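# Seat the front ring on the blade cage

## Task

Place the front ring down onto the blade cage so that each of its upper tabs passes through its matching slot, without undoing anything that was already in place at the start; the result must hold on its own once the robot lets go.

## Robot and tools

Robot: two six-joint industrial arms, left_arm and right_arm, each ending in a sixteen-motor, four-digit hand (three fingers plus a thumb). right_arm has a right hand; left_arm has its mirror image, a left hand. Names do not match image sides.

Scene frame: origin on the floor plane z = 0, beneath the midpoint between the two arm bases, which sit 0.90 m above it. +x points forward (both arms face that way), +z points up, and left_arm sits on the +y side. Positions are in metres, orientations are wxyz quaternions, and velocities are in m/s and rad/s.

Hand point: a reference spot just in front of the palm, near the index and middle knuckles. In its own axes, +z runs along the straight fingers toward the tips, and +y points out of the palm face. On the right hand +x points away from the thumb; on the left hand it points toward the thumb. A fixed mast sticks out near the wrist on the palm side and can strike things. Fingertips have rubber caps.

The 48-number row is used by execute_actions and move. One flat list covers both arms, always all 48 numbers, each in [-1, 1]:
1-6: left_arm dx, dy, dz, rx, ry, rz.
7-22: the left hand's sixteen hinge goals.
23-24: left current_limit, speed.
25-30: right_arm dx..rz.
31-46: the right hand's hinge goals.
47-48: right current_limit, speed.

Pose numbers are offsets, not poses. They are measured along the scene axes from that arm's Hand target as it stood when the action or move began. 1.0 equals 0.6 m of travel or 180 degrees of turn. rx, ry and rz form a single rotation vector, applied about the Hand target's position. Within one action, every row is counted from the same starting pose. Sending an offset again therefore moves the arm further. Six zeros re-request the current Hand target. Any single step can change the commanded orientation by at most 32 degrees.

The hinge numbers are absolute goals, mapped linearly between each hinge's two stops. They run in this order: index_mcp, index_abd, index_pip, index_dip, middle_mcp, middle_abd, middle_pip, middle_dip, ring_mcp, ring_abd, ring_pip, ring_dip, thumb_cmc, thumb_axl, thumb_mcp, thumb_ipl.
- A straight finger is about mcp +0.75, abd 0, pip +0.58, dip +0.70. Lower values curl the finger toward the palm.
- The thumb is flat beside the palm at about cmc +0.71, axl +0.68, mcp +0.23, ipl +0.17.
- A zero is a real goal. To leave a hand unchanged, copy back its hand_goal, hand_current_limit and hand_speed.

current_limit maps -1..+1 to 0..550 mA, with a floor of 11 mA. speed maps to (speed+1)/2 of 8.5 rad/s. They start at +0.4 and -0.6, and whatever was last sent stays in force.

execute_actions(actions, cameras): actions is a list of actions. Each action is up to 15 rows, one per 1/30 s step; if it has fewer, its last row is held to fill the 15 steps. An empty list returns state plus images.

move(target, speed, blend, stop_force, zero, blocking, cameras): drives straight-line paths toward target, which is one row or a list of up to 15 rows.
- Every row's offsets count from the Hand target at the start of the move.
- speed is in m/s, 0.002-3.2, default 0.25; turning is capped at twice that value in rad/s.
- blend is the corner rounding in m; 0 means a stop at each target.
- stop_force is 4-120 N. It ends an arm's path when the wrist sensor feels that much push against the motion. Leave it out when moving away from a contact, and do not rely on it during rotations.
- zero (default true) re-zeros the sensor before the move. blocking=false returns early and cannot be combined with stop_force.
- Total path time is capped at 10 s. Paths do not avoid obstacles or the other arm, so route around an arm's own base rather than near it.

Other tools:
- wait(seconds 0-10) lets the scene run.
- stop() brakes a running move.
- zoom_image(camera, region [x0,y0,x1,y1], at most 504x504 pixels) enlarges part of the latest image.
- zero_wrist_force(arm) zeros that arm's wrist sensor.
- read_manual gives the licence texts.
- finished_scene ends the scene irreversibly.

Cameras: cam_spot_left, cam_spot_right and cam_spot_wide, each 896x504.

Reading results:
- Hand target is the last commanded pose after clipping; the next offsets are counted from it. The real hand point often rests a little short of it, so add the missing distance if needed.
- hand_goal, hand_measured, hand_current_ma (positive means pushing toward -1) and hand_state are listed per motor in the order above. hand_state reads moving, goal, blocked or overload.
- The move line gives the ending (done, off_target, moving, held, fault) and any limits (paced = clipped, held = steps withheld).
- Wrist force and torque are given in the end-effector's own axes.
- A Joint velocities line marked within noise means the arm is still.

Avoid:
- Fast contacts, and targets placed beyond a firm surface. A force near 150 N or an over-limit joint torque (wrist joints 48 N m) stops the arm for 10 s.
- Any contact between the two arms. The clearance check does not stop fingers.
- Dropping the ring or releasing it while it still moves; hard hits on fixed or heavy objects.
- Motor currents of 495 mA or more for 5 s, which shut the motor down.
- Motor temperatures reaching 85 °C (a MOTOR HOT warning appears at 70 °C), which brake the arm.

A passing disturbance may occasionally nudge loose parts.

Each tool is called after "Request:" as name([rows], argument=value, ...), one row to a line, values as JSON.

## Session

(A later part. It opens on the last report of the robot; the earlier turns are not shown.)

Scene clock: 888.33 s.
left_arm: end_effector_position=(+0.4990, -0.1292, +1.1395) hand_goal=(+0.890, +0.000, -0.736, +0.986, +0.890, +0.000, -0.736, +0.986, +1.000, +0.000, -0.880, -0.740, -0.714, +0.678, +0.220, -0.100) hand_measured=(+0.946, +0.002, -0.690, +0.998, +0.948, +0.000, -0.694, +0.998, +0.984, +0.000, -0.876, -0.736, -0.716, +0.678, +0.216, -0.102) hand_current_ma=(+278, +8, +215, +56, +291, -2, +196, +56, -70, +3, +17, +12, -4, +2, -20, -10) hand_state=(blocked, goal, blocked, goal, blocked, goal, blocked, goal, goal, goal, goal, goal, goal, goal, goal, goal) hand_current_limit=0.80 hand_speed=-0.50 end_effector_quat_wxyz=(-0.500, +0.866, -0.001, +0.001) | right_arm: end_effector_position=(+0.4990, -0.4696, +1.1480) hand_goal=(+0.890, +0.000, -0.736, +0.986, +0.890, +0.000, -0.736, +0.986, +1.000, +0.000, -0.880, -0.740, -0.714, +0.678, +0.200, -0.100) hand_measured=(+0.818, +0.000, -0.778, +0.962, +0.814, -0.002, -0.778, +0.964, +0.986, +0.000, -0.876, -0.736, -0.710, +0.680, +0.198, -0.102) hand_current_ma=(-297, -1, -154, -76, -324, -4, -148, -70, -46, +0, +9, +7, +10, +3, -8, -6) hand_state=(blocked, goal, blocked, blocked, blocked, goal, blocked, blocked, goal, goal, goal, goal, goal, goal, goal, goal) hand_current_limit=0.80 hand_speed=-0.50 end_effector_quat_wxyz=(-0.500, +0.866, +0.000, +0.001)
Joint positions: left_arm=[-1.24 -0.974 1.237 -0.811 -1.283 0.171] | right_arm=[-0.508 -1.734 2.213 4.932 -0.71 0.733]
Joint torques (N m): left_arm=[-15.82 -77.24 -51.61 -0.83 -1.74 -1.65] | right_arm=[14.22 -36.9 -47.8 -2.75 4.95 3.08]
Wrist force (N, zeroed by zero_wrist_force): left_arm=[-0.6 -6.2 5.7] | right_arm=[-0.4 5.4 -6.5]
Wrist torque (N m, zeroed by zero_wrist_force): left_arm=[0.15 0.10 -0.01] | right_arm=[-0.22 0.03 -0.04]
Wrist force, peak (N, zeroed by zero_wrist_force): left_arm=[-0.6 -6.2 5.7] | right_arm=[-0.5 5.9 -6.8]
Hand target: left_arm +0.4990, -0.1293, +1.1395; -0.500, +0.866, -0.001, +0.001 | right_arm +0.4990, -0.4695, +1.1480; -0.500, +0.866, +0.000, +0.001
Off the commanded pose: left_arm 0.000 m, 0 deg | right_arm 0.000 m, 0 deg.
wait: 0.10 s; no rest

Request:
move(target=[0,0,0.0015,0,0,0,0.89,0,-0.737,0.986,0.89,0,-0.737,0.986,1.0,0,-0.88,-0.74,-0.714,0.678,0.22,-0.1,0.8,-0.5,0,0,0,0,0,0,0.89,0,-0.737,0.986,0.89,0,-0.737,0.986,1.0,0,-0.88,-0.74,-0.714,0.678,0.20,-0.1,0.8,-0.5], speed=0.01)

Request:
move(target=[0,0,0.00133,0,0,0,0.89,0,-0.737,0.986,0.89,0,-0.737,0.986,1.0,0,-0.88,-0.74,-0.714,0.678,0.22,-0.1,0.8,-0.5,0,0,0.00133,0,0,0,0.89,0,-0.737,0.986,0.89,0,-0.737,0.986,1.0,0,-0.88,-0.74,-0.714,0.678,0.20,-0.1,0.8,-0.5], speed=0.01)

Request:
wait(seconds=0.1)

Scene clock: 889.43 s.
left_arm: end_effector_position=(+0.4990, -0.1293, +1.1403) hand_goal=(+0.890, +0.000, -0.736, +0.986, +0.890, +0.000, -0.736, +0.986, +1.000, +0.000, -0.880, -0.740, -0.714, +0.678, +0.220, -0.100) hand_measured=(+0.946, +0.002, -0.686, +0.998, +0.950, +0.000, -0.690, +0.998, +0.984, +0.000, -0.876, -0.736, -0.716, +0.678, +0.216, -0.102) hand_current_ma=(+280, +8, +227, +56, +293, -2, +208, +56, -70, +3, +17, +12, -4, +2, -20, -10) hand_state=(blocked, goal, blocked, goal, blocked, goal, blocked, goal, goal, goal, goal, goal, goal, goal, goal, goal) hand_current_limit=0.80 hand_speed=-0.50 end_effector_quat_wxyz=(-0.500, +0.866, -0.001, +0.001) | right_arm: end_effector_position=(+0.4990, -0.4695, +1.1481) hand_goal=(+0.890, +0.000, -0.736, +0.986, +0.890, +0.000, -0.736, +0.986, +1.000, +0.000, -0.880, -0.740, -0.714, +0.678, +0.200, -0.100) hand_measured=(+0.818, +0.000, -0.780, +0.962, +0.812, -0.002, -0.778, +0.964, +0.986, +0.000, -0.876, -0.736, -0.710, +0.680, +0.198, -0.102) hand_current_ma=(-300, -1, -155, -77, -326, -4, -149, -71, -46, +0, +9, +7, +10, +3, -8, -6) hand_state=(blocked, goal, blocked, blocked, blocked, goal, blocked, blocked, goal, goal, goal, goal, goal, goal, goal, goal) hand_current_limit=0.80 hand_speed=-0.50 end_effector_quat_wxyz=(-0.500, +0.866, +0.000, +0.001)
Joint positions: left_arm=[-1.24 -0.974 1.236 -0.81 -1.283 0.171] | right_arm=[-0.508 -1.734 2.213 4.932 -0.71 0.733]
Joint torques (N m): left_arm=[-20.12 -105.38 -52.26 0.12 -1.58 -2.45] | right_arm=[15.49 -37.56 -47.71 -2.85 5.07 3.11]
Wrist force (N, zeroed by zero_wrist_force): left_arm=[-0.3 -2.7 6.6] | right_arm=[-0.3 4.3 -5.1]
Wrist torque (N m, zeroed by zero_wrist_force): left_arm=[-0.12 0.08 0.01] | right_arm=[-0.17 0.02 -0.03]
Wrist force, peak (N, zeroed by zero_wrist_force): left_arm=[-0.2 -6.3 5.6] | right_arm=[-0.2 5.8 -6.8]
Hand target: left_arm +0.4990, -0.1293, +1.1404; -0.500, +0.866, -0.001, +0.001 | right_arm +0.4990, -0.4695, +1.1480; -0.500, +0.866, +0.000, +0.001
Off the commanded pose: left_arm 0.000 m, 0 deg | right_arm 0.000 m, 0 deg.
move: done

Scene clock: 890.13 s.
left_arm: end_effector_position=(+0.4990, -0.1293, +1.1411) hand_goal=(+0.890, +0.000, -0.736, +0.986, +0.890, +0.000, -0.736, +0.986, +1.000, +0.000, -0.880, -0.740, -0.714, +0.678, +0.220, -0.100) hand_measured=(+0.946, +0.002, -0.686, +0.998, +0.950, +0.000, -0.690, +0.998, +0.984, +0.000, -0.876, -0.736, -0.716, +0.678, +0.216, -0.102) hand_current_ma=(+280, +8, +227, +56, +293, -2, +208, +56, -70, +3, +17, +12, -4, +2, -20, -10) hand_state=(blocked, goal, blocked, goal, blocked, goal, blocked, goal, goal, goal, goal, goal, goal, goal, goal, goal) hand_current_limit=0.80 hand_speed=-0.50 end_effector_quat_wxyz=(-0.500, +0.866, -0.001, +0.001) | right_arm: end_effector_position=(+0.4990, -0.4695, +1.1488) hand_goal=(+0.890, +0.000, -0.736, +0.986, +0.890, +0.000, -0.736, +0.986, +1.000, +0.000, -0.880, -0.740, -0.714, +0.678, +0.200, -0.100) hand_measured=(+0.818, +0.000, -0.780, +0.962, +0.812, -0.002, -0.778, +0.964, +0.986, +0.000, -0.876, -0.736, -0.710, +0.680, +0.198, -0.102) hand_current_ma=(-300, -1, -155, -77, -326, -4, -149, -71, -46, +0, +9, +7, +10, +3, -8, -6) hand_state=(blocked, goal, blocked, blocked, blocked, goal, blocked, blocked, goal, goal, goal, goal, goal, goal, goal, goal) hand_current_limit=0.80 hand_speed=-0.50 end_effector_quat_wxyz=(-0.500, +0.866, +0.000, +0.001)
Joint positions: left_arm=[-1.24 -0.974 1.235 -0.809 -1.283 0.171] | right_arm=[-0.508 -1.735 2.212 4.934 -0.71 0.733]
Joint torques (N m): left_arm=[-13.25 -106.38 -51.04 0.74 -0.6 -1.96] | right_arm=[14.07 -38.45 -48.58 0.73 3.07 3.05]
Wrist force (N, zeroed by zero_wrist_force): left_arm=[-0.1 -1.8 6.1] | right_arm=[-0.3 4.3 -4.7]
Wrist torque (N m, zeroed by zero_wrist_force): left_arm=[-0.12 0.05 0.03] | right_arm=[-0.16 0.03 -0.04]
Wrist force, peak (N, zeroed by zero_wrist_force): left_arm=[-0.1 -2.1 7.0] | right_arm=[-0.1 4.8 -5.1]
Hand target: left_arm +0.4990, -0.1293, +1.1412; -0.500, +0.866, -0.001, +0.001 | right_arm +0.4990, -0.4695, +1.1488; -0.500, +0.866, +0.000, +0.001
Off the commanded pose: left_arm 0.000 m, 0 deg | right_arm 0.000 m, 0 deg.
move: done

Scene clock: 890.23 s.
left_arm: end_effector_position=(+0.4990, -0.1293, +1.1412) hand_goal=(+0.890, +0.000, -0.736, +0.986, +0.890, +0.000, -0.736, +0.986, +1.000, +0.000, -0.880, -0.740, -0.714, +0.678, +0.220, -0.100) hand_measured=(+0.946, +0.002, -0.686, +0.998, +0.950, +0.000, -0.690, +0.998, +0.984, +0.000, -0.876, -0.736, -0.716, +0.678, +0.216, -0.102) hand_current_ma=(+280, +8, +227, +56, +293, -2, +208, +56, -70, +3, +17, +12, -4, +2, -20, -10) hand_state=(blocked, goal, blocked, goal, blocked, goal, blocked, goal, goal, goal, goal, goal, goal, goal, goal, goal) hand_current_limit=0.80 hand_speed=-0.50 end_effector_quat_wxyz=(-0.500, +0.866, -0.001, +0.001) | right_arm: end_effector_position=(+0.4990, -0.4695, +1.1488) hand_goal=(+0.890, +0.000, -0.736, +0.986, +0.890, +0.000, -0.736, +0.986, +1.000, +0.000, -0.880, -0.740, -0.714, +0.678, +0.200, -0.100) hand_measured=(+0.818, +0.000, -0.780, +0.962, +0.812, -0.002, -0.778, +0.964, +0.986, +0.000, -0.876, -0.736, -0.710, +0.680, +0.198, -0.102) hand_current_ma=(-300, -1, -155, -77, -326, -4, -149, -71, -46, +0, +9, +7, +10, +3, -8, -6) hand_state=(blocked, goal, blocked, blocked, blocked, goal, blocked, blocked, goal, goal, goal, goal, goal, goal, goal, goal) hand_current_limit=0.80 hand_speed=-0.50 end_effector_quat_wxyz=(-0.500, +0.866, +0.000, +0.001)
Joint positions: left_arm=[-1.24 -0.974 1.235 -0.809 -1.283 0.171] | right_arm=[-0.508 -1.735 2.212 4.934 -0.71 0.733]
Joint torques (N m): left_arm=[-15.62 -108.79 -52.51 0.76 -0.75 -1.87] | right_arm=[12.32 -38.31 -48.78 0.41 2.7 3.02]
Wrist force (N, zeroed by zero_wrist_force): left_arm=[-0.6 -1.6 5.8] | right_arm=[-0.1 4.3 -3.9]
Wrist torque (N m, zeroed by zero_wrist_force): left_arm=[-0.12 0.11 -0.02] | right_arm=[-0.20 0.00 -0.02]
Wrist force, peak (N, zeroed by zero_wrist_force): left_arm=[-0.1 -1.7 5.8] | right_arm=[-0.3 4.3 -4.3]
Hand target: left_arm +0.4990, -0.1293, +1.1412; -0.500, +0.866, -0.001, +0.001 | right_arm +0.4990, -0.4695, +1.1488; -0.500, +0.866, +0.000, +0.001
Off the commanded pose: left_arm 0.000 m, 0 deg | right_arm 0.000 m, 0 deg.
wait: 0.10 s; no rest

Request:
wait(seconds=0, cameras=["cam_spot_right"])

Request:
zoom_image(camera="cam_spot_right", region=[428, 222, 460, 254])

Request:
move(target=[-0.00957,-0.00025,0,0,0,0.01667,0.89,0,-0.737,0.986,0.89,0,-0.737,0.986,1.0,0,-0.88,-0.74,-0.714,0.678,0.22,-0.1,0.8,-0.5,0.02011,0.00053,0,0,0,0.01667,0.89,0,-0.737,0.986,0.89,0,-0.737,0.986,1.0,0,-0.88,-0.74,-0.714,0.678,0.20,-0.1,0.8,-0.5], speed=0.02, cameras=["cam_spot_right"])

Request:
zoom_image(camera="cam_spot_right", region=[428, 222, 460, 254])

Request:
zoom_image(camera="cam_spot_right", region=[404, 250, 434, 270])

Scene clock: 890.67 s.
left_arm: end_effector_position=(+0.4990, -0.1293, +1.1412) hand_goal=(+0.890, +0.000, -0.736, +0.986, +0.890, +0.000, -0.736, +0.986, +1.000, +0.000, -0.880, -0.740, -0.714, +0.678, +0.220, -0.100) hand_measured=(+0.946, +0.002, -0.686, +0.998, +0.950, +0.000, -0.690, +0.998, +0.984, +0.000, -0.876, -0.736, -0.716, +0.678, +0.216, -0.102) hand_current_ma=(+280, +8, +227, +56, +293, -2, +208, +56, -70, +3, +17, +12, -4, +2, -20, -10) hand_state=(blocked, goal, blocked, goal, blocked, goal, blocked, goal, goal, goal, goal, goal, goal, goal, goal, goal) hand_current_limit=0.80 hand_speed=-0.50 end_effector_quat_wxyz=(-0.500, +0.866, -0.001, +0.001) | right_arm: end_effector_position=(+0.4990, -0.4695, +1.1488) hand_goal=(+0.890, +0.000, -0.736, +0.986, +0.890, +0.000, -0.736, +0.986, +1.000, +0.000, -0.880, -0.740, -0.714, +0.678, +0.200, -0.100) hand_measured=(+0.818, +0.000, -0.780, +0.962, +0.812, -0.002, -0.778, +0.964, +0.986, +0.000, -0.876, -0.736, -0.710, +0.680, +0.198, -0.102) hand_current_ma=(-300, -1, -155, -77, -326, -4, -149, -71, -46, +0, +9, +7, +10, +3, -8, -6) hand_state=(blocked, goal, blocked, blocked, blocked, goal, blocked, blocked, goal, goal, goal, goal, goal, goal, goal, goal) hand_current_limit=0.80 hand_speed=-0.50 end_effector_quat_wxyz=(-0.500, +0.866, +0.000, +0.001)
Joint positions: left_arm=[-1.24 -0.974 1.235 -0.809 -1.283 0.171] | right_arm=[-0.508 -1.735 2.212 4.934 -0.71 0.733]
Joint torques (N m): left_arm=[-15.45 -106.4 -52.02 0.47 0.44 -1.83] | right_arm=[12.61 -38.78 -48.7 0.53 1.57 2.82]
Wrist force (N, zeroed by zero_wrist_force): left_arm=[-0.2 -1.4 5.8] | right_arm=[-0.1 4.1 -3.8]
Wrist torque (N m, zeroed by zero_wrist_force): left_arm=[-0.10 0.05 0.02] | right_arm=[-0.25 0.00 -0.03]
Wrist force, peak (N, zeroed by zero_wrist_force): left_arm=[-0.3 -1.7 6.0] | right_arm=[-0.5 4.6 -4.3]
Hand target: left_arm +0.4990, -0.1293, +1.1412; -0.500, +0.866, -0.001, +0.001 | right_arm +0.4990, -0.4695, +1.1488; -0.500, +0.866, +0.000, +0.001
Off the commanded pose: left_arm 0.000 m, 0 deg | right_arm 0.000 m, 0 deg.
Images, in order (width x height): cam_spot_right 896x504.

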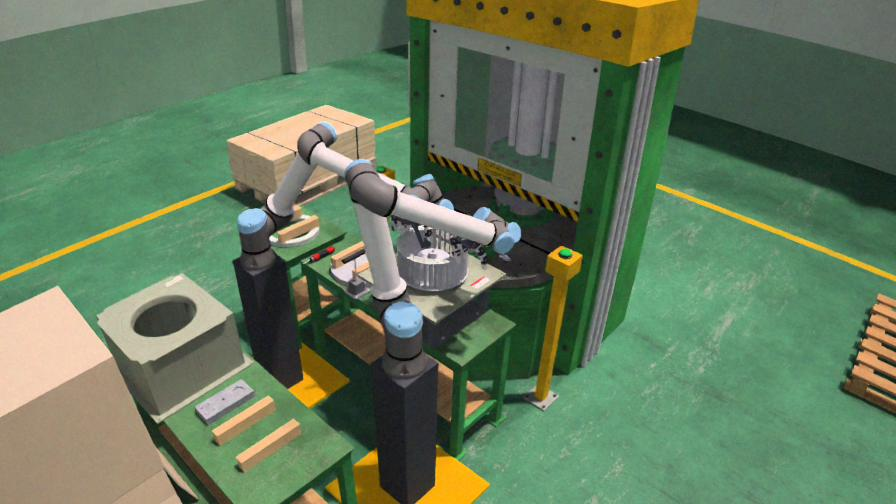

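Scaled by 15.750.

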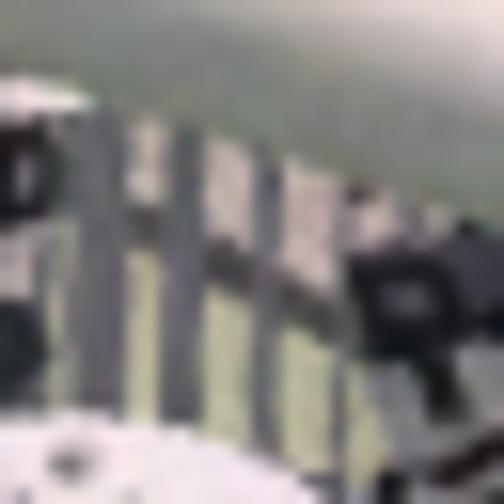

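Scene clock: 892.33 s.
left_arm: end_effector_position=(+0.4934, -0.1295, +1.1412) hand_goal=(+0.890, +0.000, -0.736, +0.986, +0.890, +0.000, -0.736, +0.986, +1.000, +0.000, -0.880, -0.740, -0.714, +0.678, +0.220, -0.100) hand_measured=(+0.946, +0.002, -0.686, +0.998, +0.950, +0.000, -0.690, +0.998, +0.984, +0.000, -0.876, -0.736, -0.716, +0.678, +0.216, -0.102) hand_current_ma=(+280, +8, +227, +56, +293, -2, +208, +56, -70, +3, +17, +12, -4, +2, -20, -10) hand_state=(blocked, goal, blocked, goal, blocked, goal, blocked, goal, goal, goal, goal, goal, goal, goal, goal, goal) hand_current_limit=0.80 hand_speed=-0.50 end_effector_quat_wxyz=(-0.500, +0.866, +0.021, -0.012) | right_arm: end_effector_position=(+0.5109, -0.4692, +1.1488) hand_goal=(+0.890, +0.000, -0.736, +0.986, +0.890, +0.000, -0.736, +0.986, +1.000, +0.000, -0.880, -0.740, -0.714, +0.678, +0.200, -0.100) hand_measured=(+0.818, +0.002, -0.780, +0.962, +0.812, +0.000, -0.778, +0.964, +0.986, +0.000, -0.876, -0.736, -0.710, +0.680, +0.198, -0.102) hand_current_ma=(-300, +3, -155, -77, -326, -1, -149, -71, -46, +0, +9, +7, +10, +3, -8, -6) hand_state=(blocked, goal, blocked, blocked, blocked, goal, blocked, blocked, goal, goal, goal, goal, goal, goal, goal, goal) hand_current_limit=0.80 hand_speed=-0.50 end_effector_quat_wxyz=(-0.500, +0.866, +0.022, -0.012)
Joint positions: left_arm=[-1.238 -0.969 1.226 -0.798 -1.325 0.144] | right_arm=[-0.486 -1.695 2.175 4.957 -0.73 0.699]
Joint torques (N m): left_arm=[8.92 -79.11 -52.26 0.71 -1.76 -1.8] | right_arm=[15.64 -15.91 -49.37 0.36 0.73 -2.86]
Wrist force (N, zeroed by zero_wrist_force): left_arm=[0.6 -3.2 4.9] | right_arm=[-1.1 3.4 -4.4]
Wrist torque (N m, zeroed by zero_wrist_force): left_arm=[0.00 0.06 0.12] | right_arm=[-0.12 -0.02 0.31]
Wrist force, peak (N, zeroed by zero_wrist_force): left_arm=[-0.4 -2.1 5.8] | right_arm=[-1.4 3.4 -5.2]
Hand target: left_arm +0.4933, -0.1295, +1.1412; -0.500, +0.866, +0.022, -0.012 | right_arm +0.5110, -0.4692, +1.1488; -0.500, +0.866, +0.022, -0.012
Off the commanded pose: left_arm 0.000 m, 0 deg | right_arm 0.000 m, 0 deg.
move: done
Images, in order (width x height): cam_spot_right 896x504.

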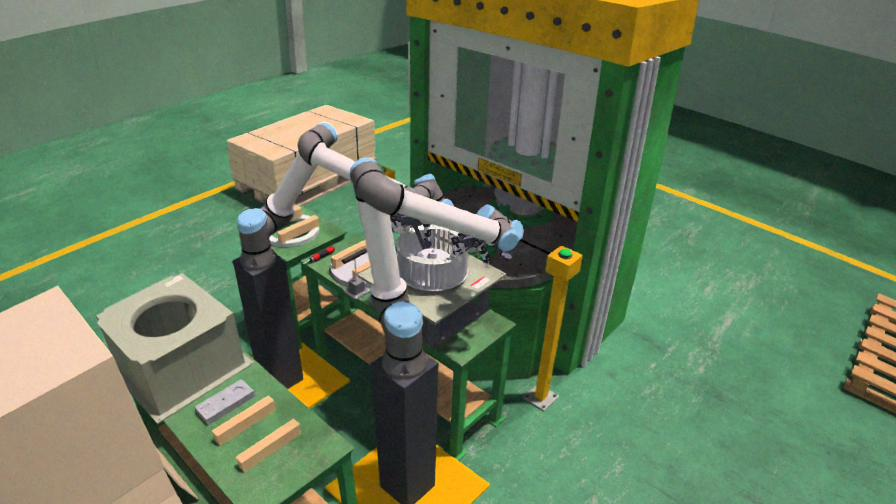

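Scaled by 15.750.

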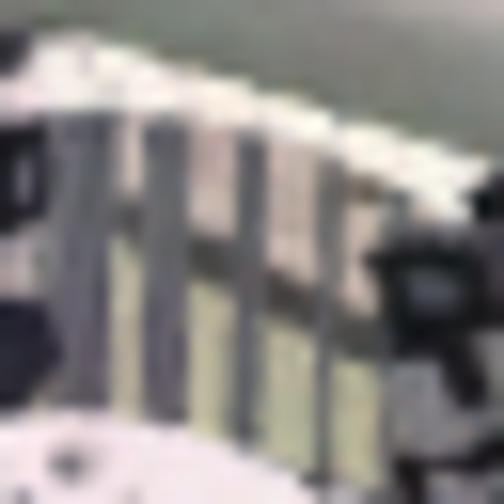

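Scaled by 16.800.

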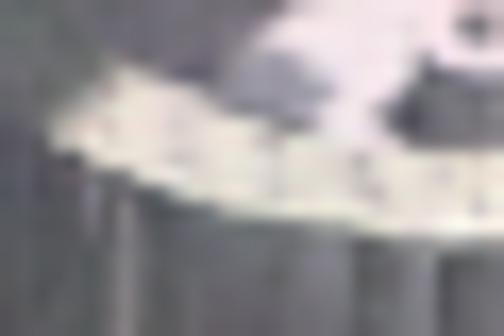

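Request:
move([
  [0,0.0325,0,0,0,0,0.89,0,-0.737,0.986,0.89,0,-0.737,0.986,1.0,0,-0.88,-0.74,-0.714,0.678,0.22,-0.1,0.8,-0.5,0,-0.038,0,0,0,0,0.89,0,-0.737,0.986,0.89,0,-0.737,0.986,1.0,0,-0.88,-0.74,-0.714,0.678,0.20,-0.1,0.8,-0.5],
  [0.0095,0.0575,0.004,0,0,-0.01667,0.93,0,-0.70,0.76,0.93,0,-0.70,0.76,1.0,0,-0.88,-0.74,-0.714,0.678,0.22,-0.1,0.8,-0.5,-0.02,-0.0763,-0.003,0,0,-0.01667,0.93,0,-0.44,0.986,0.93,0,-0.44,0.986,1.0,0,-0.88,-0.74,-0.714,0.678,0.20,-0.1,0.8,-0.5],
], speed=0.05)

Request:
move(target=[0,0,0,0,0,0,0.89,0,-0.737,0.725,0.89,0,-0.737,0.725,1.0,0,-0.88,-0.74,-0.714,0.678,0.22,-0.1,0.8,-0.5,0,0,0,0,0,0,0.89,0,-0.474,0.986,0.89,0,-0.474,0.986,1.0,0,-0.88,-0.74,-0.714,0.678,0.20,-0.1,0.8,-0.5], cameras=["all"])

Request:
zero_wrist_force(arm="left_arm")

Request:
zero_wrist_force(arm="right_arm")

Request:
zoom_image(camera="cam_spot_wide", region=[470, 185, 580, 275])

Scene clock: 896.33 s.
left_arm: end_effector_position=(+0.4990, -0.0950, +1.1436) hand_goal=(+0.930, +0.000, -0.700, +0.760, +0.930, +0.000, -0.700, +0.760, +1.000, +0.000, -0.880, -0.740, -0.714, +0.678, +0.220, -0.100) hand_measured=(+0.912, +0.002, -0.702, +0.762, +0.912, +0.000, -0.702, +0.762, +0.984, +0.000, -0.876, -0.736, -0.716, +0.678, +0.216, -0.102) hand_current_ma=(-84, +8, -11, +12, -81, -2, -9, +11, -70, +3, +17, +12, -4, +2, -20, -10) hand_state=(goal, goal, goal, goal, goal, goal, goal, goal, goal, goal, goal, goal, goal, goal, goal, goal) hand_current_limit=0.80 hand_speed=-0.50 end_effector_quat_wxyz=(-0.500, +0.866, -0.001, +0.001) | right_arm: end_effector_position=(+0.4990, -0.5150, +1.1470) hand_goal=(+0.930, +0.000, -0.440, +0.986, +0.930, +0.000, -0.440, +0.986, +1.000, +0.000, -0.880, -0.740, -0.714, +0.678, +0.200, -0.100) hand_measured=(+0.914, +0.002, -0.444, +0.984, +0.912, +0.000, -0.444, +0.984, +0.986, +0.000, -0.876, -0.736, -0.710, +0.680, +0.198, -0.102) hand_current_ma=(-55, +3, -8, -6, -62, -1, -8, -5, -46, +0, +9, +7, +10, +3, -8, -6) hand_state=(goal, goal, goal, goal, goal, goal, goal, goal, goal, goal, goal, goal, goal, goal, goal, goal) hand_current_limit=0.80 hand_speed=-0.50 end_effector_quat_wxyz=(-0.500, +0.866, +0.000, +0.001)
Joint positions: left_arm=[-1.228 -1.026 1.313 -0.837 -1.273 0.177] | right_arm=[-0.585 -1.711 2.185 5.001 -0.762 0.647]
Joint torques (N m): left_arm=[16.61 -103.77 -33.21 -2.94 2.18 2.55] | right_arm=[-16.08 -38.13 -28.55 0.27 -1 -2.5]
Wrist force (N, zeroed by zero_wrist_force): left_arm=[-0.3 -0.4 -0.3] | right_arm=[-0.4 -0.1 -0.2]
Wrist torque (N m, zeroed by zero_wrist_force): left_arm=[-0.01 0.03 -0.02] | right_arm=[0.02 0.06 0.32]
Wrist force, peak (N, zeroed by zero_wrist_force): left_arm=[0.2 -3.5 5.0] | right_arm=[-1.6 3.6 -5.0]
Hand target: left_arm +0.4990, -0.0950, +1.1436; -0.500, +0.866, -0.001, +0.001 | right_arm +0.4990, -0.5150, +1.1470; -0.500, +0.866, +0.000, +0.001
Off the commanded pose: left_arm 0.000 m, 0 deg | right_arm 0.000 m, 0 deg.
move: done

Scene clock: 896.83 s.
left_arm: end_effector_position=(+0.4990, -0.0950, +1.1436) hand_goal=(+0.890, +0.000, -0.736, +0.726, +0.890, +0.000, -0.736, +0.726, +1.000, +0.000, -0.880, -0.740, -0.714, +0.678, +0.220, -0.100) hand_measured=(+0.884, +0.002, -0.732, +0.730, +0.886, +0.000, -0.732, +0.728, +0.984, +0.000, -0.876, -0.736, -0.716, +0.678, +0.216, -0.102) hand_current_ma=(-22, +8, +18, +13, -21, -2, +15, +12, -70, +3, +17, +12, -4, +2, -20, -10) hand_state=(goal, goal, goal, goal, goal, goal, goal, goal, goal, goal, goal, goal, goal, goal, goal, goal) hand_current_limit=0.80 hand_speed=-0.50 end_effector_quat_wxyz=(-0.500, +0.866, -0.001, +0.001) | right_arm: end_effector_position=(+0.4990, -0.5150, +1.1470) hand_goal=(+0.890, +0.000, -0.474, +0.986, +0.890, +0.000, -0.474, +0.986, +1.000, +0.000, -0.880, -0.740, -0.714, +0.678, +0.200, -0.100) hand_measured=(+0.884, +0.002, -0.472, +0.984, +0.884, +0.000, -0.472, +0.984, +0.986, +0.000, -0.876, -0.736, -0.710, +0.680, +0.198, -0.102) hand_current_ma=(-15, +3, +5, -6, -16, -1, +5, -5, -46, +0, +9, +7, +10, +3, -8, -6) hand_state=(goal, goal, goal, goal, goal, goal, goal, goal, goal, goal, goal, goal, goal, goal, goal, goal) hand_current_limit=0.80 hand_speed=-0.50 end_effector_quat_wxyz=(-0.500, +0.866, +0.000, +0.001)
Joint positions: left_arm=[-1.228 -1.026 1.313 -0.837 -1.273 0.177] | right_arm=[-0.585 -1.711 2.185 5.001 -0.762 0.647]
Joint torques (N m): left_arm=[12.95 -100.26 -32.88 -2.09 2.32 2.81] | right_arm=[-17.4 -39.52 -28.58 0.04 -0.68 -2.66]
Wrist force (N, zeroed by zero_wrist_force): left_arm=[0.0 -0.2 -0.1] | right_arm=[-0.3 0.2 -0.1]
Wrist torque (N m, zeroed by zero_wrist_force): left_arm=[0.01 -0.02 0.00] | right_arm=[0.05 0.05 0.33]
Wrist force, peak (N, zeroed by zero_wrist_force): left_arm=[-0.3 -0.4 -0.1] | right_arm=[-0.8 0.3 -0.1]
Hand target: left_arm +0.4990, -0.0950, +1.1436; -0.500, +0.866, -0.001, +0.001 | right_arm +0.4990, -0.5150, +1.1470; -0.500, +0.866, +0.000, +0.001
Off the commanded pose: left_arm 0.000 m, 0 deg | right_arm 0.000 m, 0 deg.
move: done

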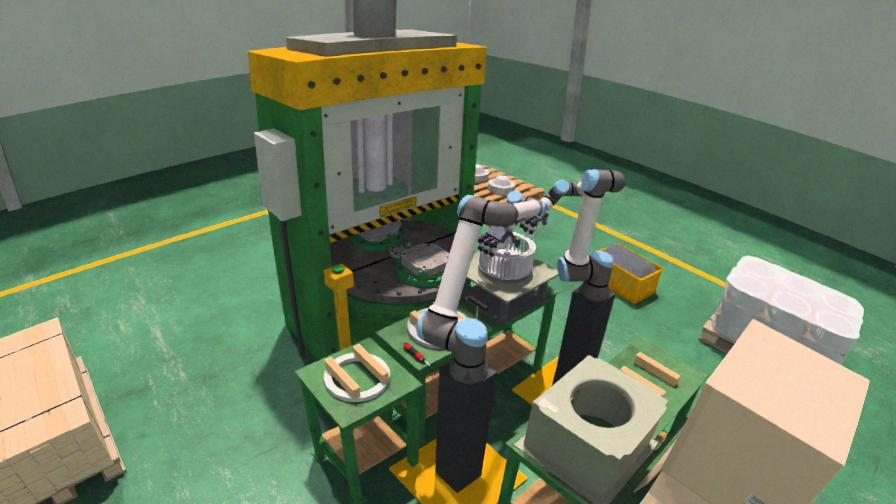

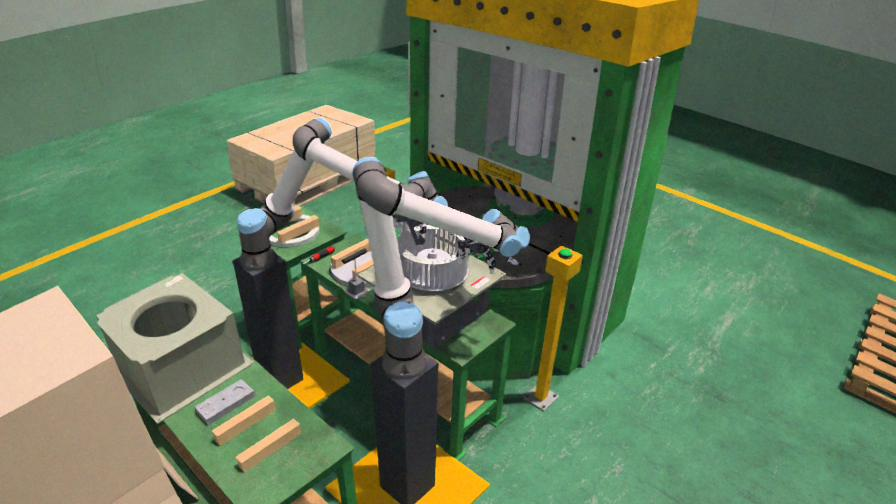

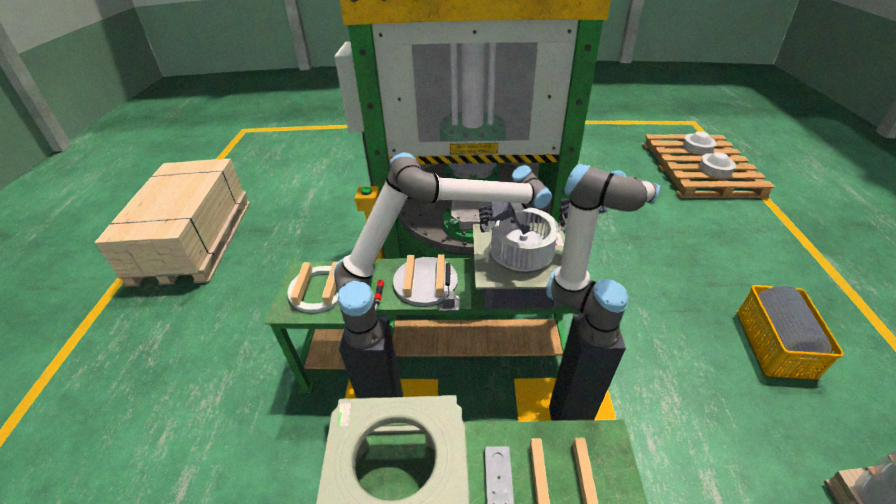

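Wrist force sensor zeroed.

Wrist force sensor zeroed.

Scaled by 4.582.

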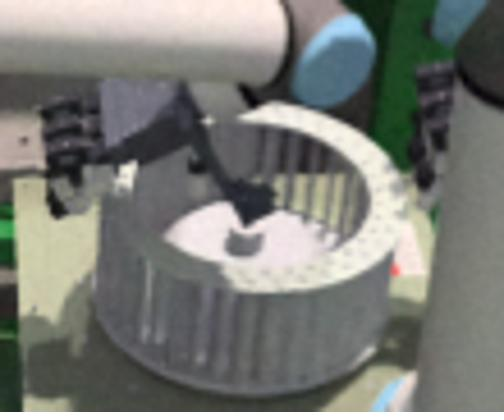

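Request:
move([
  [0,-0.01733,0,0,0,0,0.89,0,-0.737,0.725,0.89,0,-0.737,0.725,1.0,0,-0.88,-0.74,-0.714,0.678,0.22,-0.1,0.8,-0.5,0,0.0155,0,0,0,0,0.89,0,-0.474,0.986,0.89,0,-0.474,0.986,1.0,0,-0.88,-0.74,-0.714,0.678,0.20,-0.1,0.8,-0.5],
  [0,-0.0325,-0.00583,0,0,0,0.89,0,-0.737,0.725,0.89,0,-0.737,0.725,1.0,0,-0.88,-0.74,-0.714,0.678,0.22,-0.1,0.8,-0.5,0,0.0305,0.0075,0,0,0,0.89,0,-0.474,0.986,0.89,0,-0.474,0.986,1.0,0,-0.88,-0.74,-0.714,0.678,0.20,-0.1,0.8,-0.5],
], speed=[0.05,0.02], blend=0.001, cameras=["cam_spot_right"])

Scene clock: 899.57 s.
left_arm: end_effector_position=(+0.4990, -0.1143, +1.1402) hand_goal=(+0.890, +0.000, -0.736, +0.726, +0.890, +0.000, -0.736, +0.726, +1.000, +0.000, -0.880, -0.740, -0.714, +0.678, +0.220, -0.100) hand_measured=(+0.924, +0.002, -0.702, +0.740, +0.928, +0.000, -0.706, +0.740, +0.984, +0.000, -0.876, -0.736, -0.716, +0.678, +0.216, -0.102) hand_current_ma=(+170, +8, +152, +58, +182, -2, +139, +60, -70, +3, +17, +12, -4, +2, -20, -10) hand_state=(blocked, goal, blocked, goal, blocked, goal, blocked, goal, goal, goal, goal, goal, goal, goal, goal, goal) hand_current_limit=0.80 hand_speed=-0.50 end_effector_quat_wxyz=(-0.500, +0.866, -0.001, +0.001) | right_arm: end_effector_position=(+0.4990, -0.4969, +1.1515) hand_goal=(+0.890, +0.000, -0.474, +0.986, +0.890, +0.000, -0.474, +0.986, +1.000, +0.000, -0.880, -0.740, -0.714, +0.678, +0.200, -0.100) hand_measured=(+0.846, +0.002, -0.508, +0.972, +0.842, +0.000, -0.508, +0.972, +0.986, +0.000, -0.876, -0.736, -0.710, +0.680, +0.198, -0.102) hand_current_ma=(-168, +3, -121, -46, -192, -1, -115, -43, -46, +0, +9, +7, +10, +3, -8, -6) hand_state=(blocked, goal, blocked, goal, blocked, goal, blocked, goal, goal, goal, goal, goal, goal, goal, goal, goal) hand_current_limit=0.80 hand_speed=-0.50 end_effector_quat_wxyz=(-0.500, +0.866, +0.000, +0.001)
Joint positions: left_arm=[-1.235 -0.996 1.272 -0.825 -1.279 0.174] | right_arm=[-0.555 -1.724 2.191 4.984 -0.741 0.679]
Joint torques (N m): left_arm=[-16.66 -77.53 -50.85 0.07 -1.58 -2.03] | right_arm=[15.82 -36.65 -26.3 -3.13 4.47 2.96]
Wrist force (N, zeroed by zero_wrist_force): left_arm=[-0.5 -3.5 4.7] | right_arm=[-0.8 1.3 -6.3]
Wrist torque (N m, zeroed by zero_wrist_force): left_arm=[0.10 0.04 0.12] | right_arm=[0.03 0.02 -0.40]
Wrist force, peak (N, zeroed by zero_wrist_force): left_arm=[-0.6 -3.6 4.8] | right_arm=[-0.6 1.1 -6.4]
Hand target: left_arm +0.4990, -0.1145, +1.1401; -0.500, +0.866, -0.001, +0.001 | right_arm +0.4990, -0.4967, +1.1515; -0.500, +0.866, +0.000, +0.001
Off the commanded pose: left_arm 0.000 m, 0 deg | right_arm 0.000 m, 0 deg.
move: done
Images, in order (width x height): cam_spot_right 896x504.

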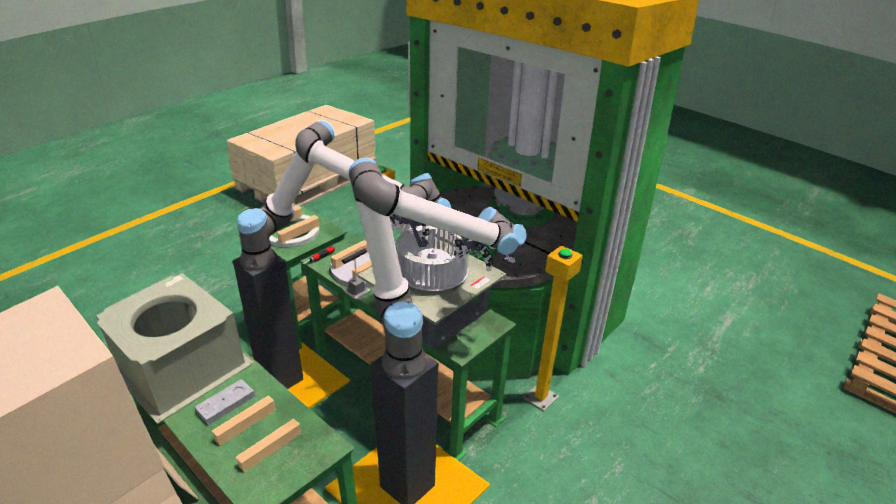

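Request:
move(target=[0,0,0.0007,0,0,0,0.89,0,-0.737,0.725,0.89,0,-0.737,0.725,1.0,0,-0.88,-0.74,-0.714,0.678,0.22,-0.1,0.8,-0.5,0,0,0.001,0,0,0,0.89,0,-0.474,0.986,0.89,0,-0.474,0.986,1.0,0,-0.88,-0.74,-0.714,0.678,0.20,-0.1,0.8,-0.5], speed=0.005)

Request:
move(target=[0,0,0.0012,0,0,0,0.89,0,-0.737,0.725,0.89,0,-0.737,0.725,1.0,0,-0.88,-0.74,-0.714,0.678,0.22,-0.1,0.8,-0.5,0,0,0.0012,0,0,0,0.89,0,-0.474,0.986,0.89,0,-0.474,0.986,1.0,0,-0.88,-0.74,-0.714,0.678,0.20,-0.1,0.8,-0.5], speed=0.005, cameras=["cam_spot_right","cam_spot_wide"])

Scene clock: 900.87 s.
left_arm: end_effector_position=(+0.4990, -0.1145, +1.1404) hand_goal=(+0.890, +0.000, -0.736, +0.726, +0.890, +0.000, -0.736, +0.726, +1.000, +0.000, -0.880, -0.740, -0.714, +0.678, +0.220, -0.100) hand_measured=(+0.926, +0.002, -0.702, +0.740, +0.928, +0.000, -0.704, +0.742, +0.984, +0.000, -0.876, -0.736, -0.716, +0.678, +0.216, -0.102) hand_current_ma=(+174, +8, +158, +64, +189, -2, +143, +66, -70, +3, +17, +12, -4, +2, -20, -10) hand_state=(blocked, goal, blocked, goal, blocked, goal, blocked, goal, goal, goal, goal, goal, goal, goal, goal, goal) hand_current_limit=0.80 hand_speed=-0.50 end_effector_quat_wxyz=(-0.500, +0.866, -0.001, +0.001) | right_arm: end_effector_position=(+0.4990, -0.4966, +1.1521) hand_goal=(+0.890, +0.000, -0.474, +0.986, +0.890, +0.000, -0.474, +0.986, +1.000, +0.000, -0.880, -0.740, -0.714, +0.678, +0.200, -0.100) hand_measured=(+0.844, +0.002, -0.510, +0.970, +0.838, +0.000, -0.508, +0.972, +0.986, +0.000, -0.876, -0.736, -0.710, +0.680, +0.198, -0.102) hand_current_ma=(-181, +3, -123, -47, -205, -1, -117, -44, -46, +0, +9, +7, +10, +3, -8, -6) hand_state=(blocked, goal, blocked, goal, blocked, goal, blocked, goal, goal, goal, goal, goal, goal, goal, goal, goal) hand_current_limit=0.80 hand_speed=-0.50 end_effector_quat_wxyz=(-0.500, +0.866, +0.000, +0.001)
Joint positions: left_arm=[-1.235 -0.996 1.272 -0.824 -1.279 0.174] | right_arm=[-0.554 -1.725 2.191 4.985 -0.741 0.68]
Joint torques (N m): left_arm=[-17.52 -103.44 -51.32 0.74 -1.74 -1.79] | right_arm=[15.82 -40.58 -48.12 0.72 3.83 3.44]
Wrist force (N, zeroed by zero_wrist_force): left_arm=[0.2 -0.7 5.2] | right_arm=[-0.1 3.4 -2.7]
Wrist torque (N m, zeroed by zero_wrist_force): left_arm=[-0.07 0.03 0.14] | right_arm=[-0.27 -0.04 -0.34]
Wrist force, peak (N, zeroed by zero_wrist_force): left_arm=[-0.3 -4.0 4.9] | right_arm=[-0.4 1.6 -6.7]
Hand target: left_arm +0.4990, -0.1145, +1.1405; -0.500, +0.866, -0.001, +0.001 | right_arm +0.4990, -0.4967, +1.1521; -0.500, +0.866, +0.000, +0.001
Off the commanded pose: left_arm 0.000 m, 0 deg | right_arm 0.000 m, 0 deg.
move: done

Scene clock: 901.57 s.
left_arm: end_effector_position=(+0.4990, -0.1145, +1.1412) hand_goal=(+0.890, +0.000, -0.736, +0.726, +0.890, +0.000, -0.736, +0.726, +1.000, +0.000, -0.880, -0.740, -0.714, +0.678, +0.220, -0.100) hand_measured=(+0.926, +0.002, -0.702, +0.740, +0.928, +0.000, -0.704, +0.742, +0.984, +0.000, -0.876, -0.736, -0.716, +0.678, +0.216, -0.102) hand_current_ma=(+174, +8, +158, +64, +189, -2, +143, +68, -70, +3, +17, +12, -4, +2, -20, -10) hand_state=(blocked, goal, blocked, goal, blocked, goal, blocked, goal, goal, goal, goal, goal, goal, goal, goal, goal) hand_current_limit=0.80 hand_speed=-0.50 end_effector_quat_wxyz=(-0.500, +0.866, -0.001, +0.001) | right_arm: end_effector_position=(+0.4990, -0.4967, +1.1528) hand_goal=(+0.890, +0.000, -0.474, +0.986, +0.890, +0.000, -0.474, +0.986, +1.000, +0.000, -0.880, -0.740, -0.714, +0.678, +0.200, -0.100) hand_measured=(+0.844, +0.002, -0.510, +0.970, +0.838, +0.000, -0.508, +0.972, +0.986, +0.000, -0.876, -0.736, -0.710, +0.680, +0.198, -0.102) hand_current_ma=(-181, +3, -123, -47, -205, -1, -117, -44, -46, +0, +9, +7, +10, +3, -8, -6) hand_state=(blocked, goal, blocked, goal, blocked, goal, blocked, goal, goal, goal, goal, goal, goal, goal, goal, goal) hand_current_limit=0.80 hand_speed=-0.50 end_effector_quat_wxyz=(-0.500, +0.866, +0.000, +0.001)
Joint positions: left_arm=[-1.235 -0.996 1.271 -0.823 -1.279 0.174] | right_arm=[-0.554 -1.726 2.19 4.987 -0.741 0.68]
Joint torques (N m): left_arm=[-15.87 -105.61 -51.05 1.62 -1.46 -1.58] | right_arm=[13.7 -38.08 -49.29 0.25 3.54 3.11]
Wrist force (N, zeroed by zero_wrist_force): left_arm=[0.1 -0.7 5.4] | right_arm=[-0.4 3.2 -2.8]
Wrist torque (N m, zeroed by zero_wrist_force): left_arm=[-0.10 0.05 0.13] | right_arm=[-0.27 0.00 -0.38]
Wrist force, peak (N, zeroed by zero_wrist_force): left_arm=[-0.3 -0.3 5.4] | right_arm=[-0.4 3.9 -2.5]
Hand target: left_arm +0.4990, -0.1145, +1.1412; -0.500, +0.866, -0.001, +0.001 | right_arm +0.4990, -0.4967, +1.1529; -0.500, +0.866, +0.000, +0.001
Off the commanded pose: left_arm 0.000 m, 0 deg | right_arm 0.000 m, 0 deg.
move: done
Images, in order (width x height): cam_spot_right 896x504, cam_spot_wide 896x504.

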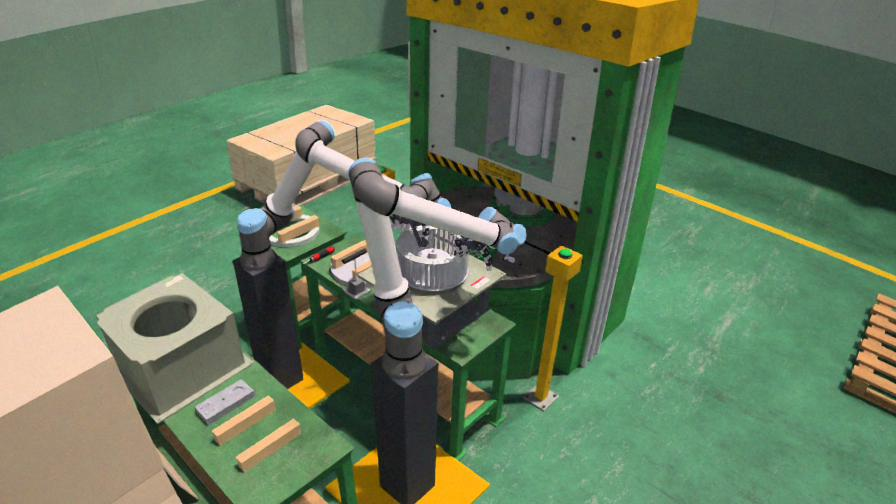

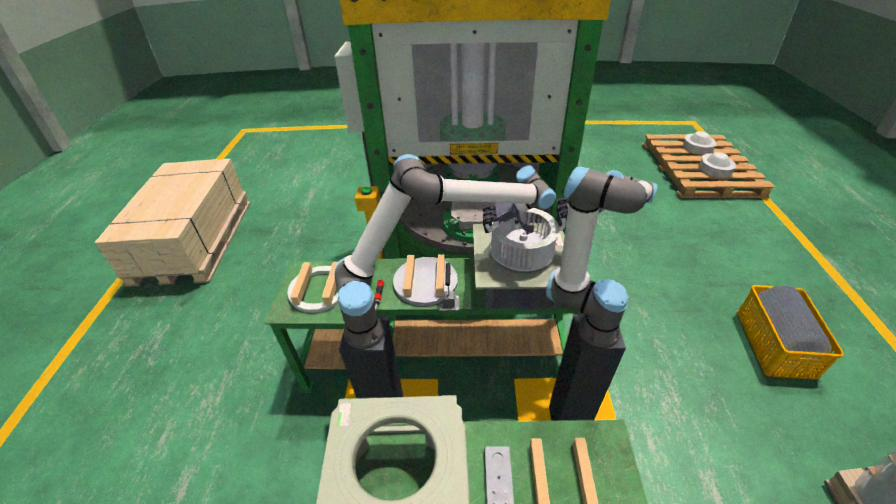

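Request:
zoom_image(camera="cam_spot_right", region=[428, 222, 460, 254])

Request:
zoom_image(camera="cam_spot_right", region=[404, 250, 434, 270])

Request:
zoom_image(camera="cam_spot_wide", region=[524, 234, 560, 258])

Request:
move(target=[-0.007242,-0.000126,0,0,0,0.011111,0.89,0,-0.737,0.725,0.89,0,-0.737,0.725,1.0,0,-0.88,-0.74,-0.714,0.678,0.22,-0.1,0.8,-0.5,0.01499,0.000262,0,0,0,0.011111,0.89,0,-0.474,0.986,0.89,0,-0.474,0.986,1.0,0,-0.88,-0.74,-0.714,0.678,0.20,-0.1,0.8,-0.5], speed=0.02, cameras=["cam_spot_right","cam_spot_wide"])

Request:
zoom_image(camera="cam_spot_right", region=[428, 222, 460, 254])

Request:
zoom_image(camera="cam_spot_right", region=[404, 250, 434, 270])

Request:
zoom_image(camera="cam_spot_wide", region=[524, 234, 560, 258])

Scaled by 15.750.

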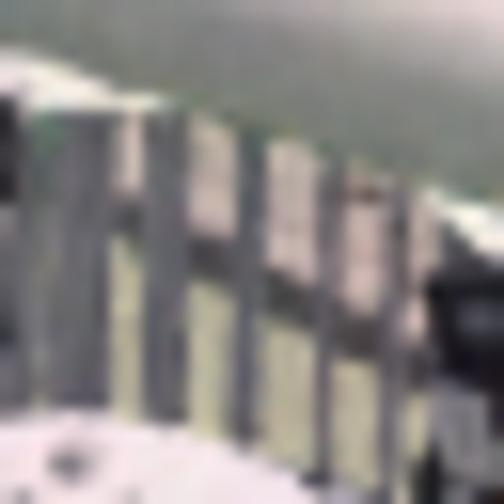

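Scaled by 16.800.

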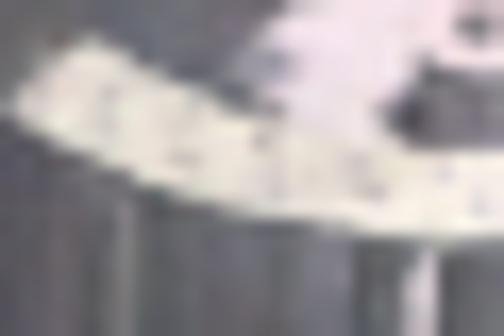

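Scaled by 14.000.

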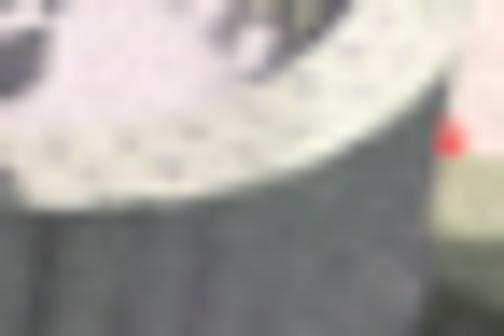

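Scene clock: 903.60 s.
left_arm: end_effector_position=(+0.4947, -0.1145, +1.1412) hand_goal=(+0.890, +0.000, -0.736, +0.726, +0.890, +0.000, -0.736, +0.726, +1.000, +0.000, -0.880, -0.740, -0.714, +0.678, +0.220, -0.100) hand_measured=(+0.926, +0.002, -0.700, +0.742, +0.928, +0.000, -0.704, +0.742, +0.984, +0.000, -0.876, -0.736, -0.716, +0.678, +0.216, -0.102) hand_current_ma=(+174, +8, +161, +67, +189, -2, +147, +70, -70, +3, +17, +12, -4, +2, -20, -10) hand_state=(blocked, goal, blocked, goal, blocked, goal, blocked, goal, goal, goal, goal, goal, goal, goal, goal, goal) hand_current_limit=0.80 hand_speed=-0.50 end_effector_quat_wxyz=(-0.500, +0.866, +0.014, -0.008) | right_arm: end_effector_position=(+0.5079, -0.4965, +1.1529) hand_goal=(+0.890, +0.000, -0.474, +0.986, +0.890, +0.000, -0.474, +0.986, +1.000, +0.000, -0.880, -0.740, -0.714, +0.678, +0.200, -0.100) hand_measured=(+0.844, +0.004, -0.510, +0.970, +0.838, +0.000, -0.508, +0.972, +0.986, +0.000, -0.876, -0.736, -0.710, +0.680, +0.198, -0.102) hand_current_ma=(-182, +6, -123, -47, -207, +0, -117, -44, -46, +0, +9, +7, +10, +3, -8, -6) hand_state=(blocked, goal, blocked, goal, blocked, goal, blocked, goal, goal, goal, goal, goal, goal, goal, goal, goal) hand_current_limit=0.80 hand_speed=-0.50 end_effector_quat_wxyz=(-0.500, +0.866, +0.014, -0.008)
Joint positions: left_arm=[-1.234 -0.993 1.265 -0.816 -1.307 0.156] | right_arm=[-0.538 -1.698 2.165 4.999 -0.753 0.661]
Joint torques (N m): left_arm=[9.63 -79.9 -50.85 1.17 -1.76 -1.97] | right_arm=[15.88 -18.14 -48.93 0.45 0.02 -2.88]
Wrist force (N, zeroed by zero_wrist_force): left_arm=[0.3 -0.5 4.9] | right_arm=[-0.7 3.5 -2.6]
Wrist torque (N m, zeroed by zero_wrist_force): left_arm=[-0.05 0.08 0.12] | right_arm=[-0.25 -0.07 -0.01]
Wrist force, peak (N, zeroed by zero_wrist_force): left_arm=[0.6 -0.6 5.8] | right_arm=[-0.9 3.5 -3.4]
Hand target: left_arm +0.4947, -0.1145, +1.1412; -0.500, +0.866, +0.014, -0.008 | right_arm +0.5080, -0.4965, +1.1529; -0.500, +0.866, +0.015, -0.008
Off the commanded pose: left_arm 0.000 m, 0 deg | right_arm 0.000 m, 0 deg.
move: done
Images, in order (width x height): cam_spot_right 896x504, cam_spot_wide 896x504.

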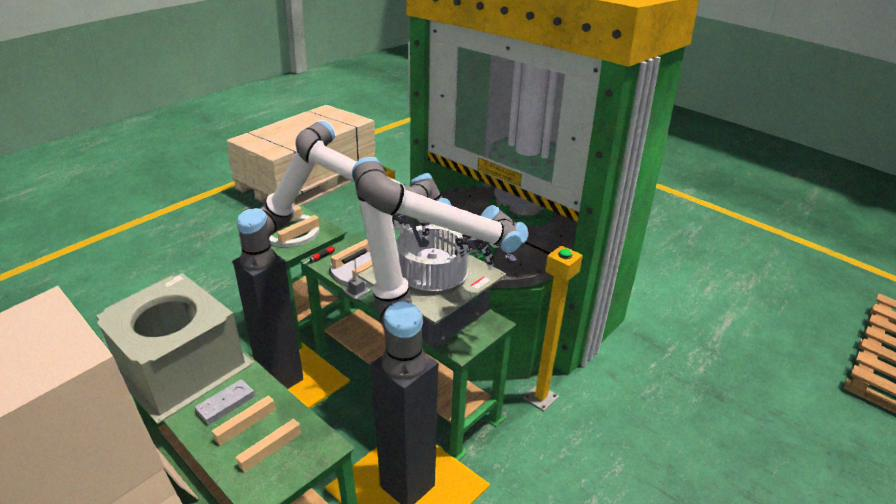

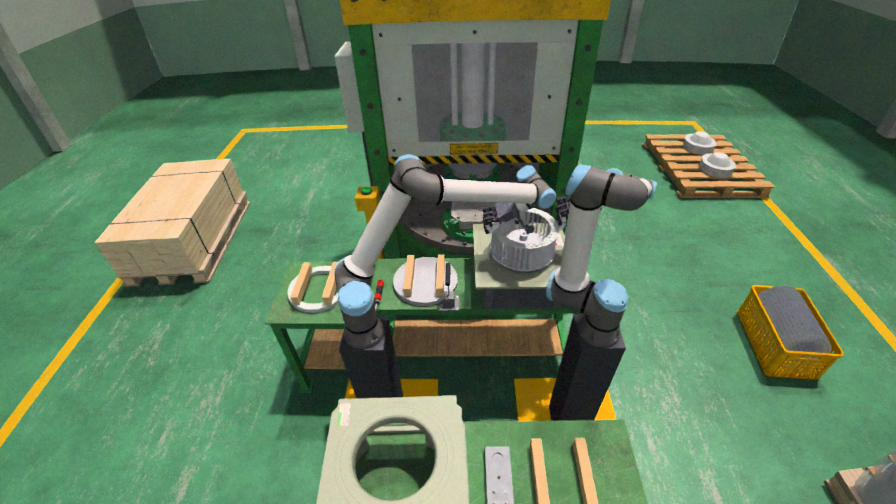

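Scaled by 15.750.

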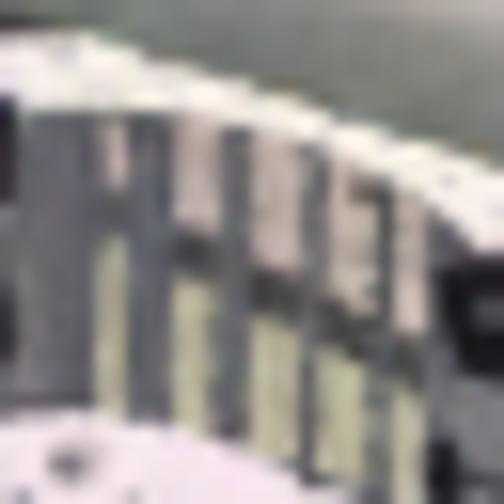

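Scaled by 16.800.

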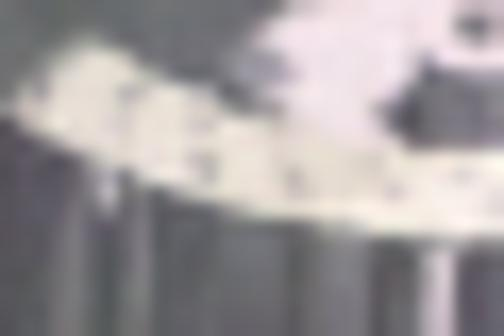

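Scaled by 14.000.

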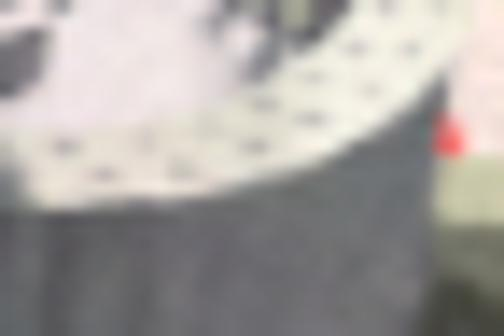

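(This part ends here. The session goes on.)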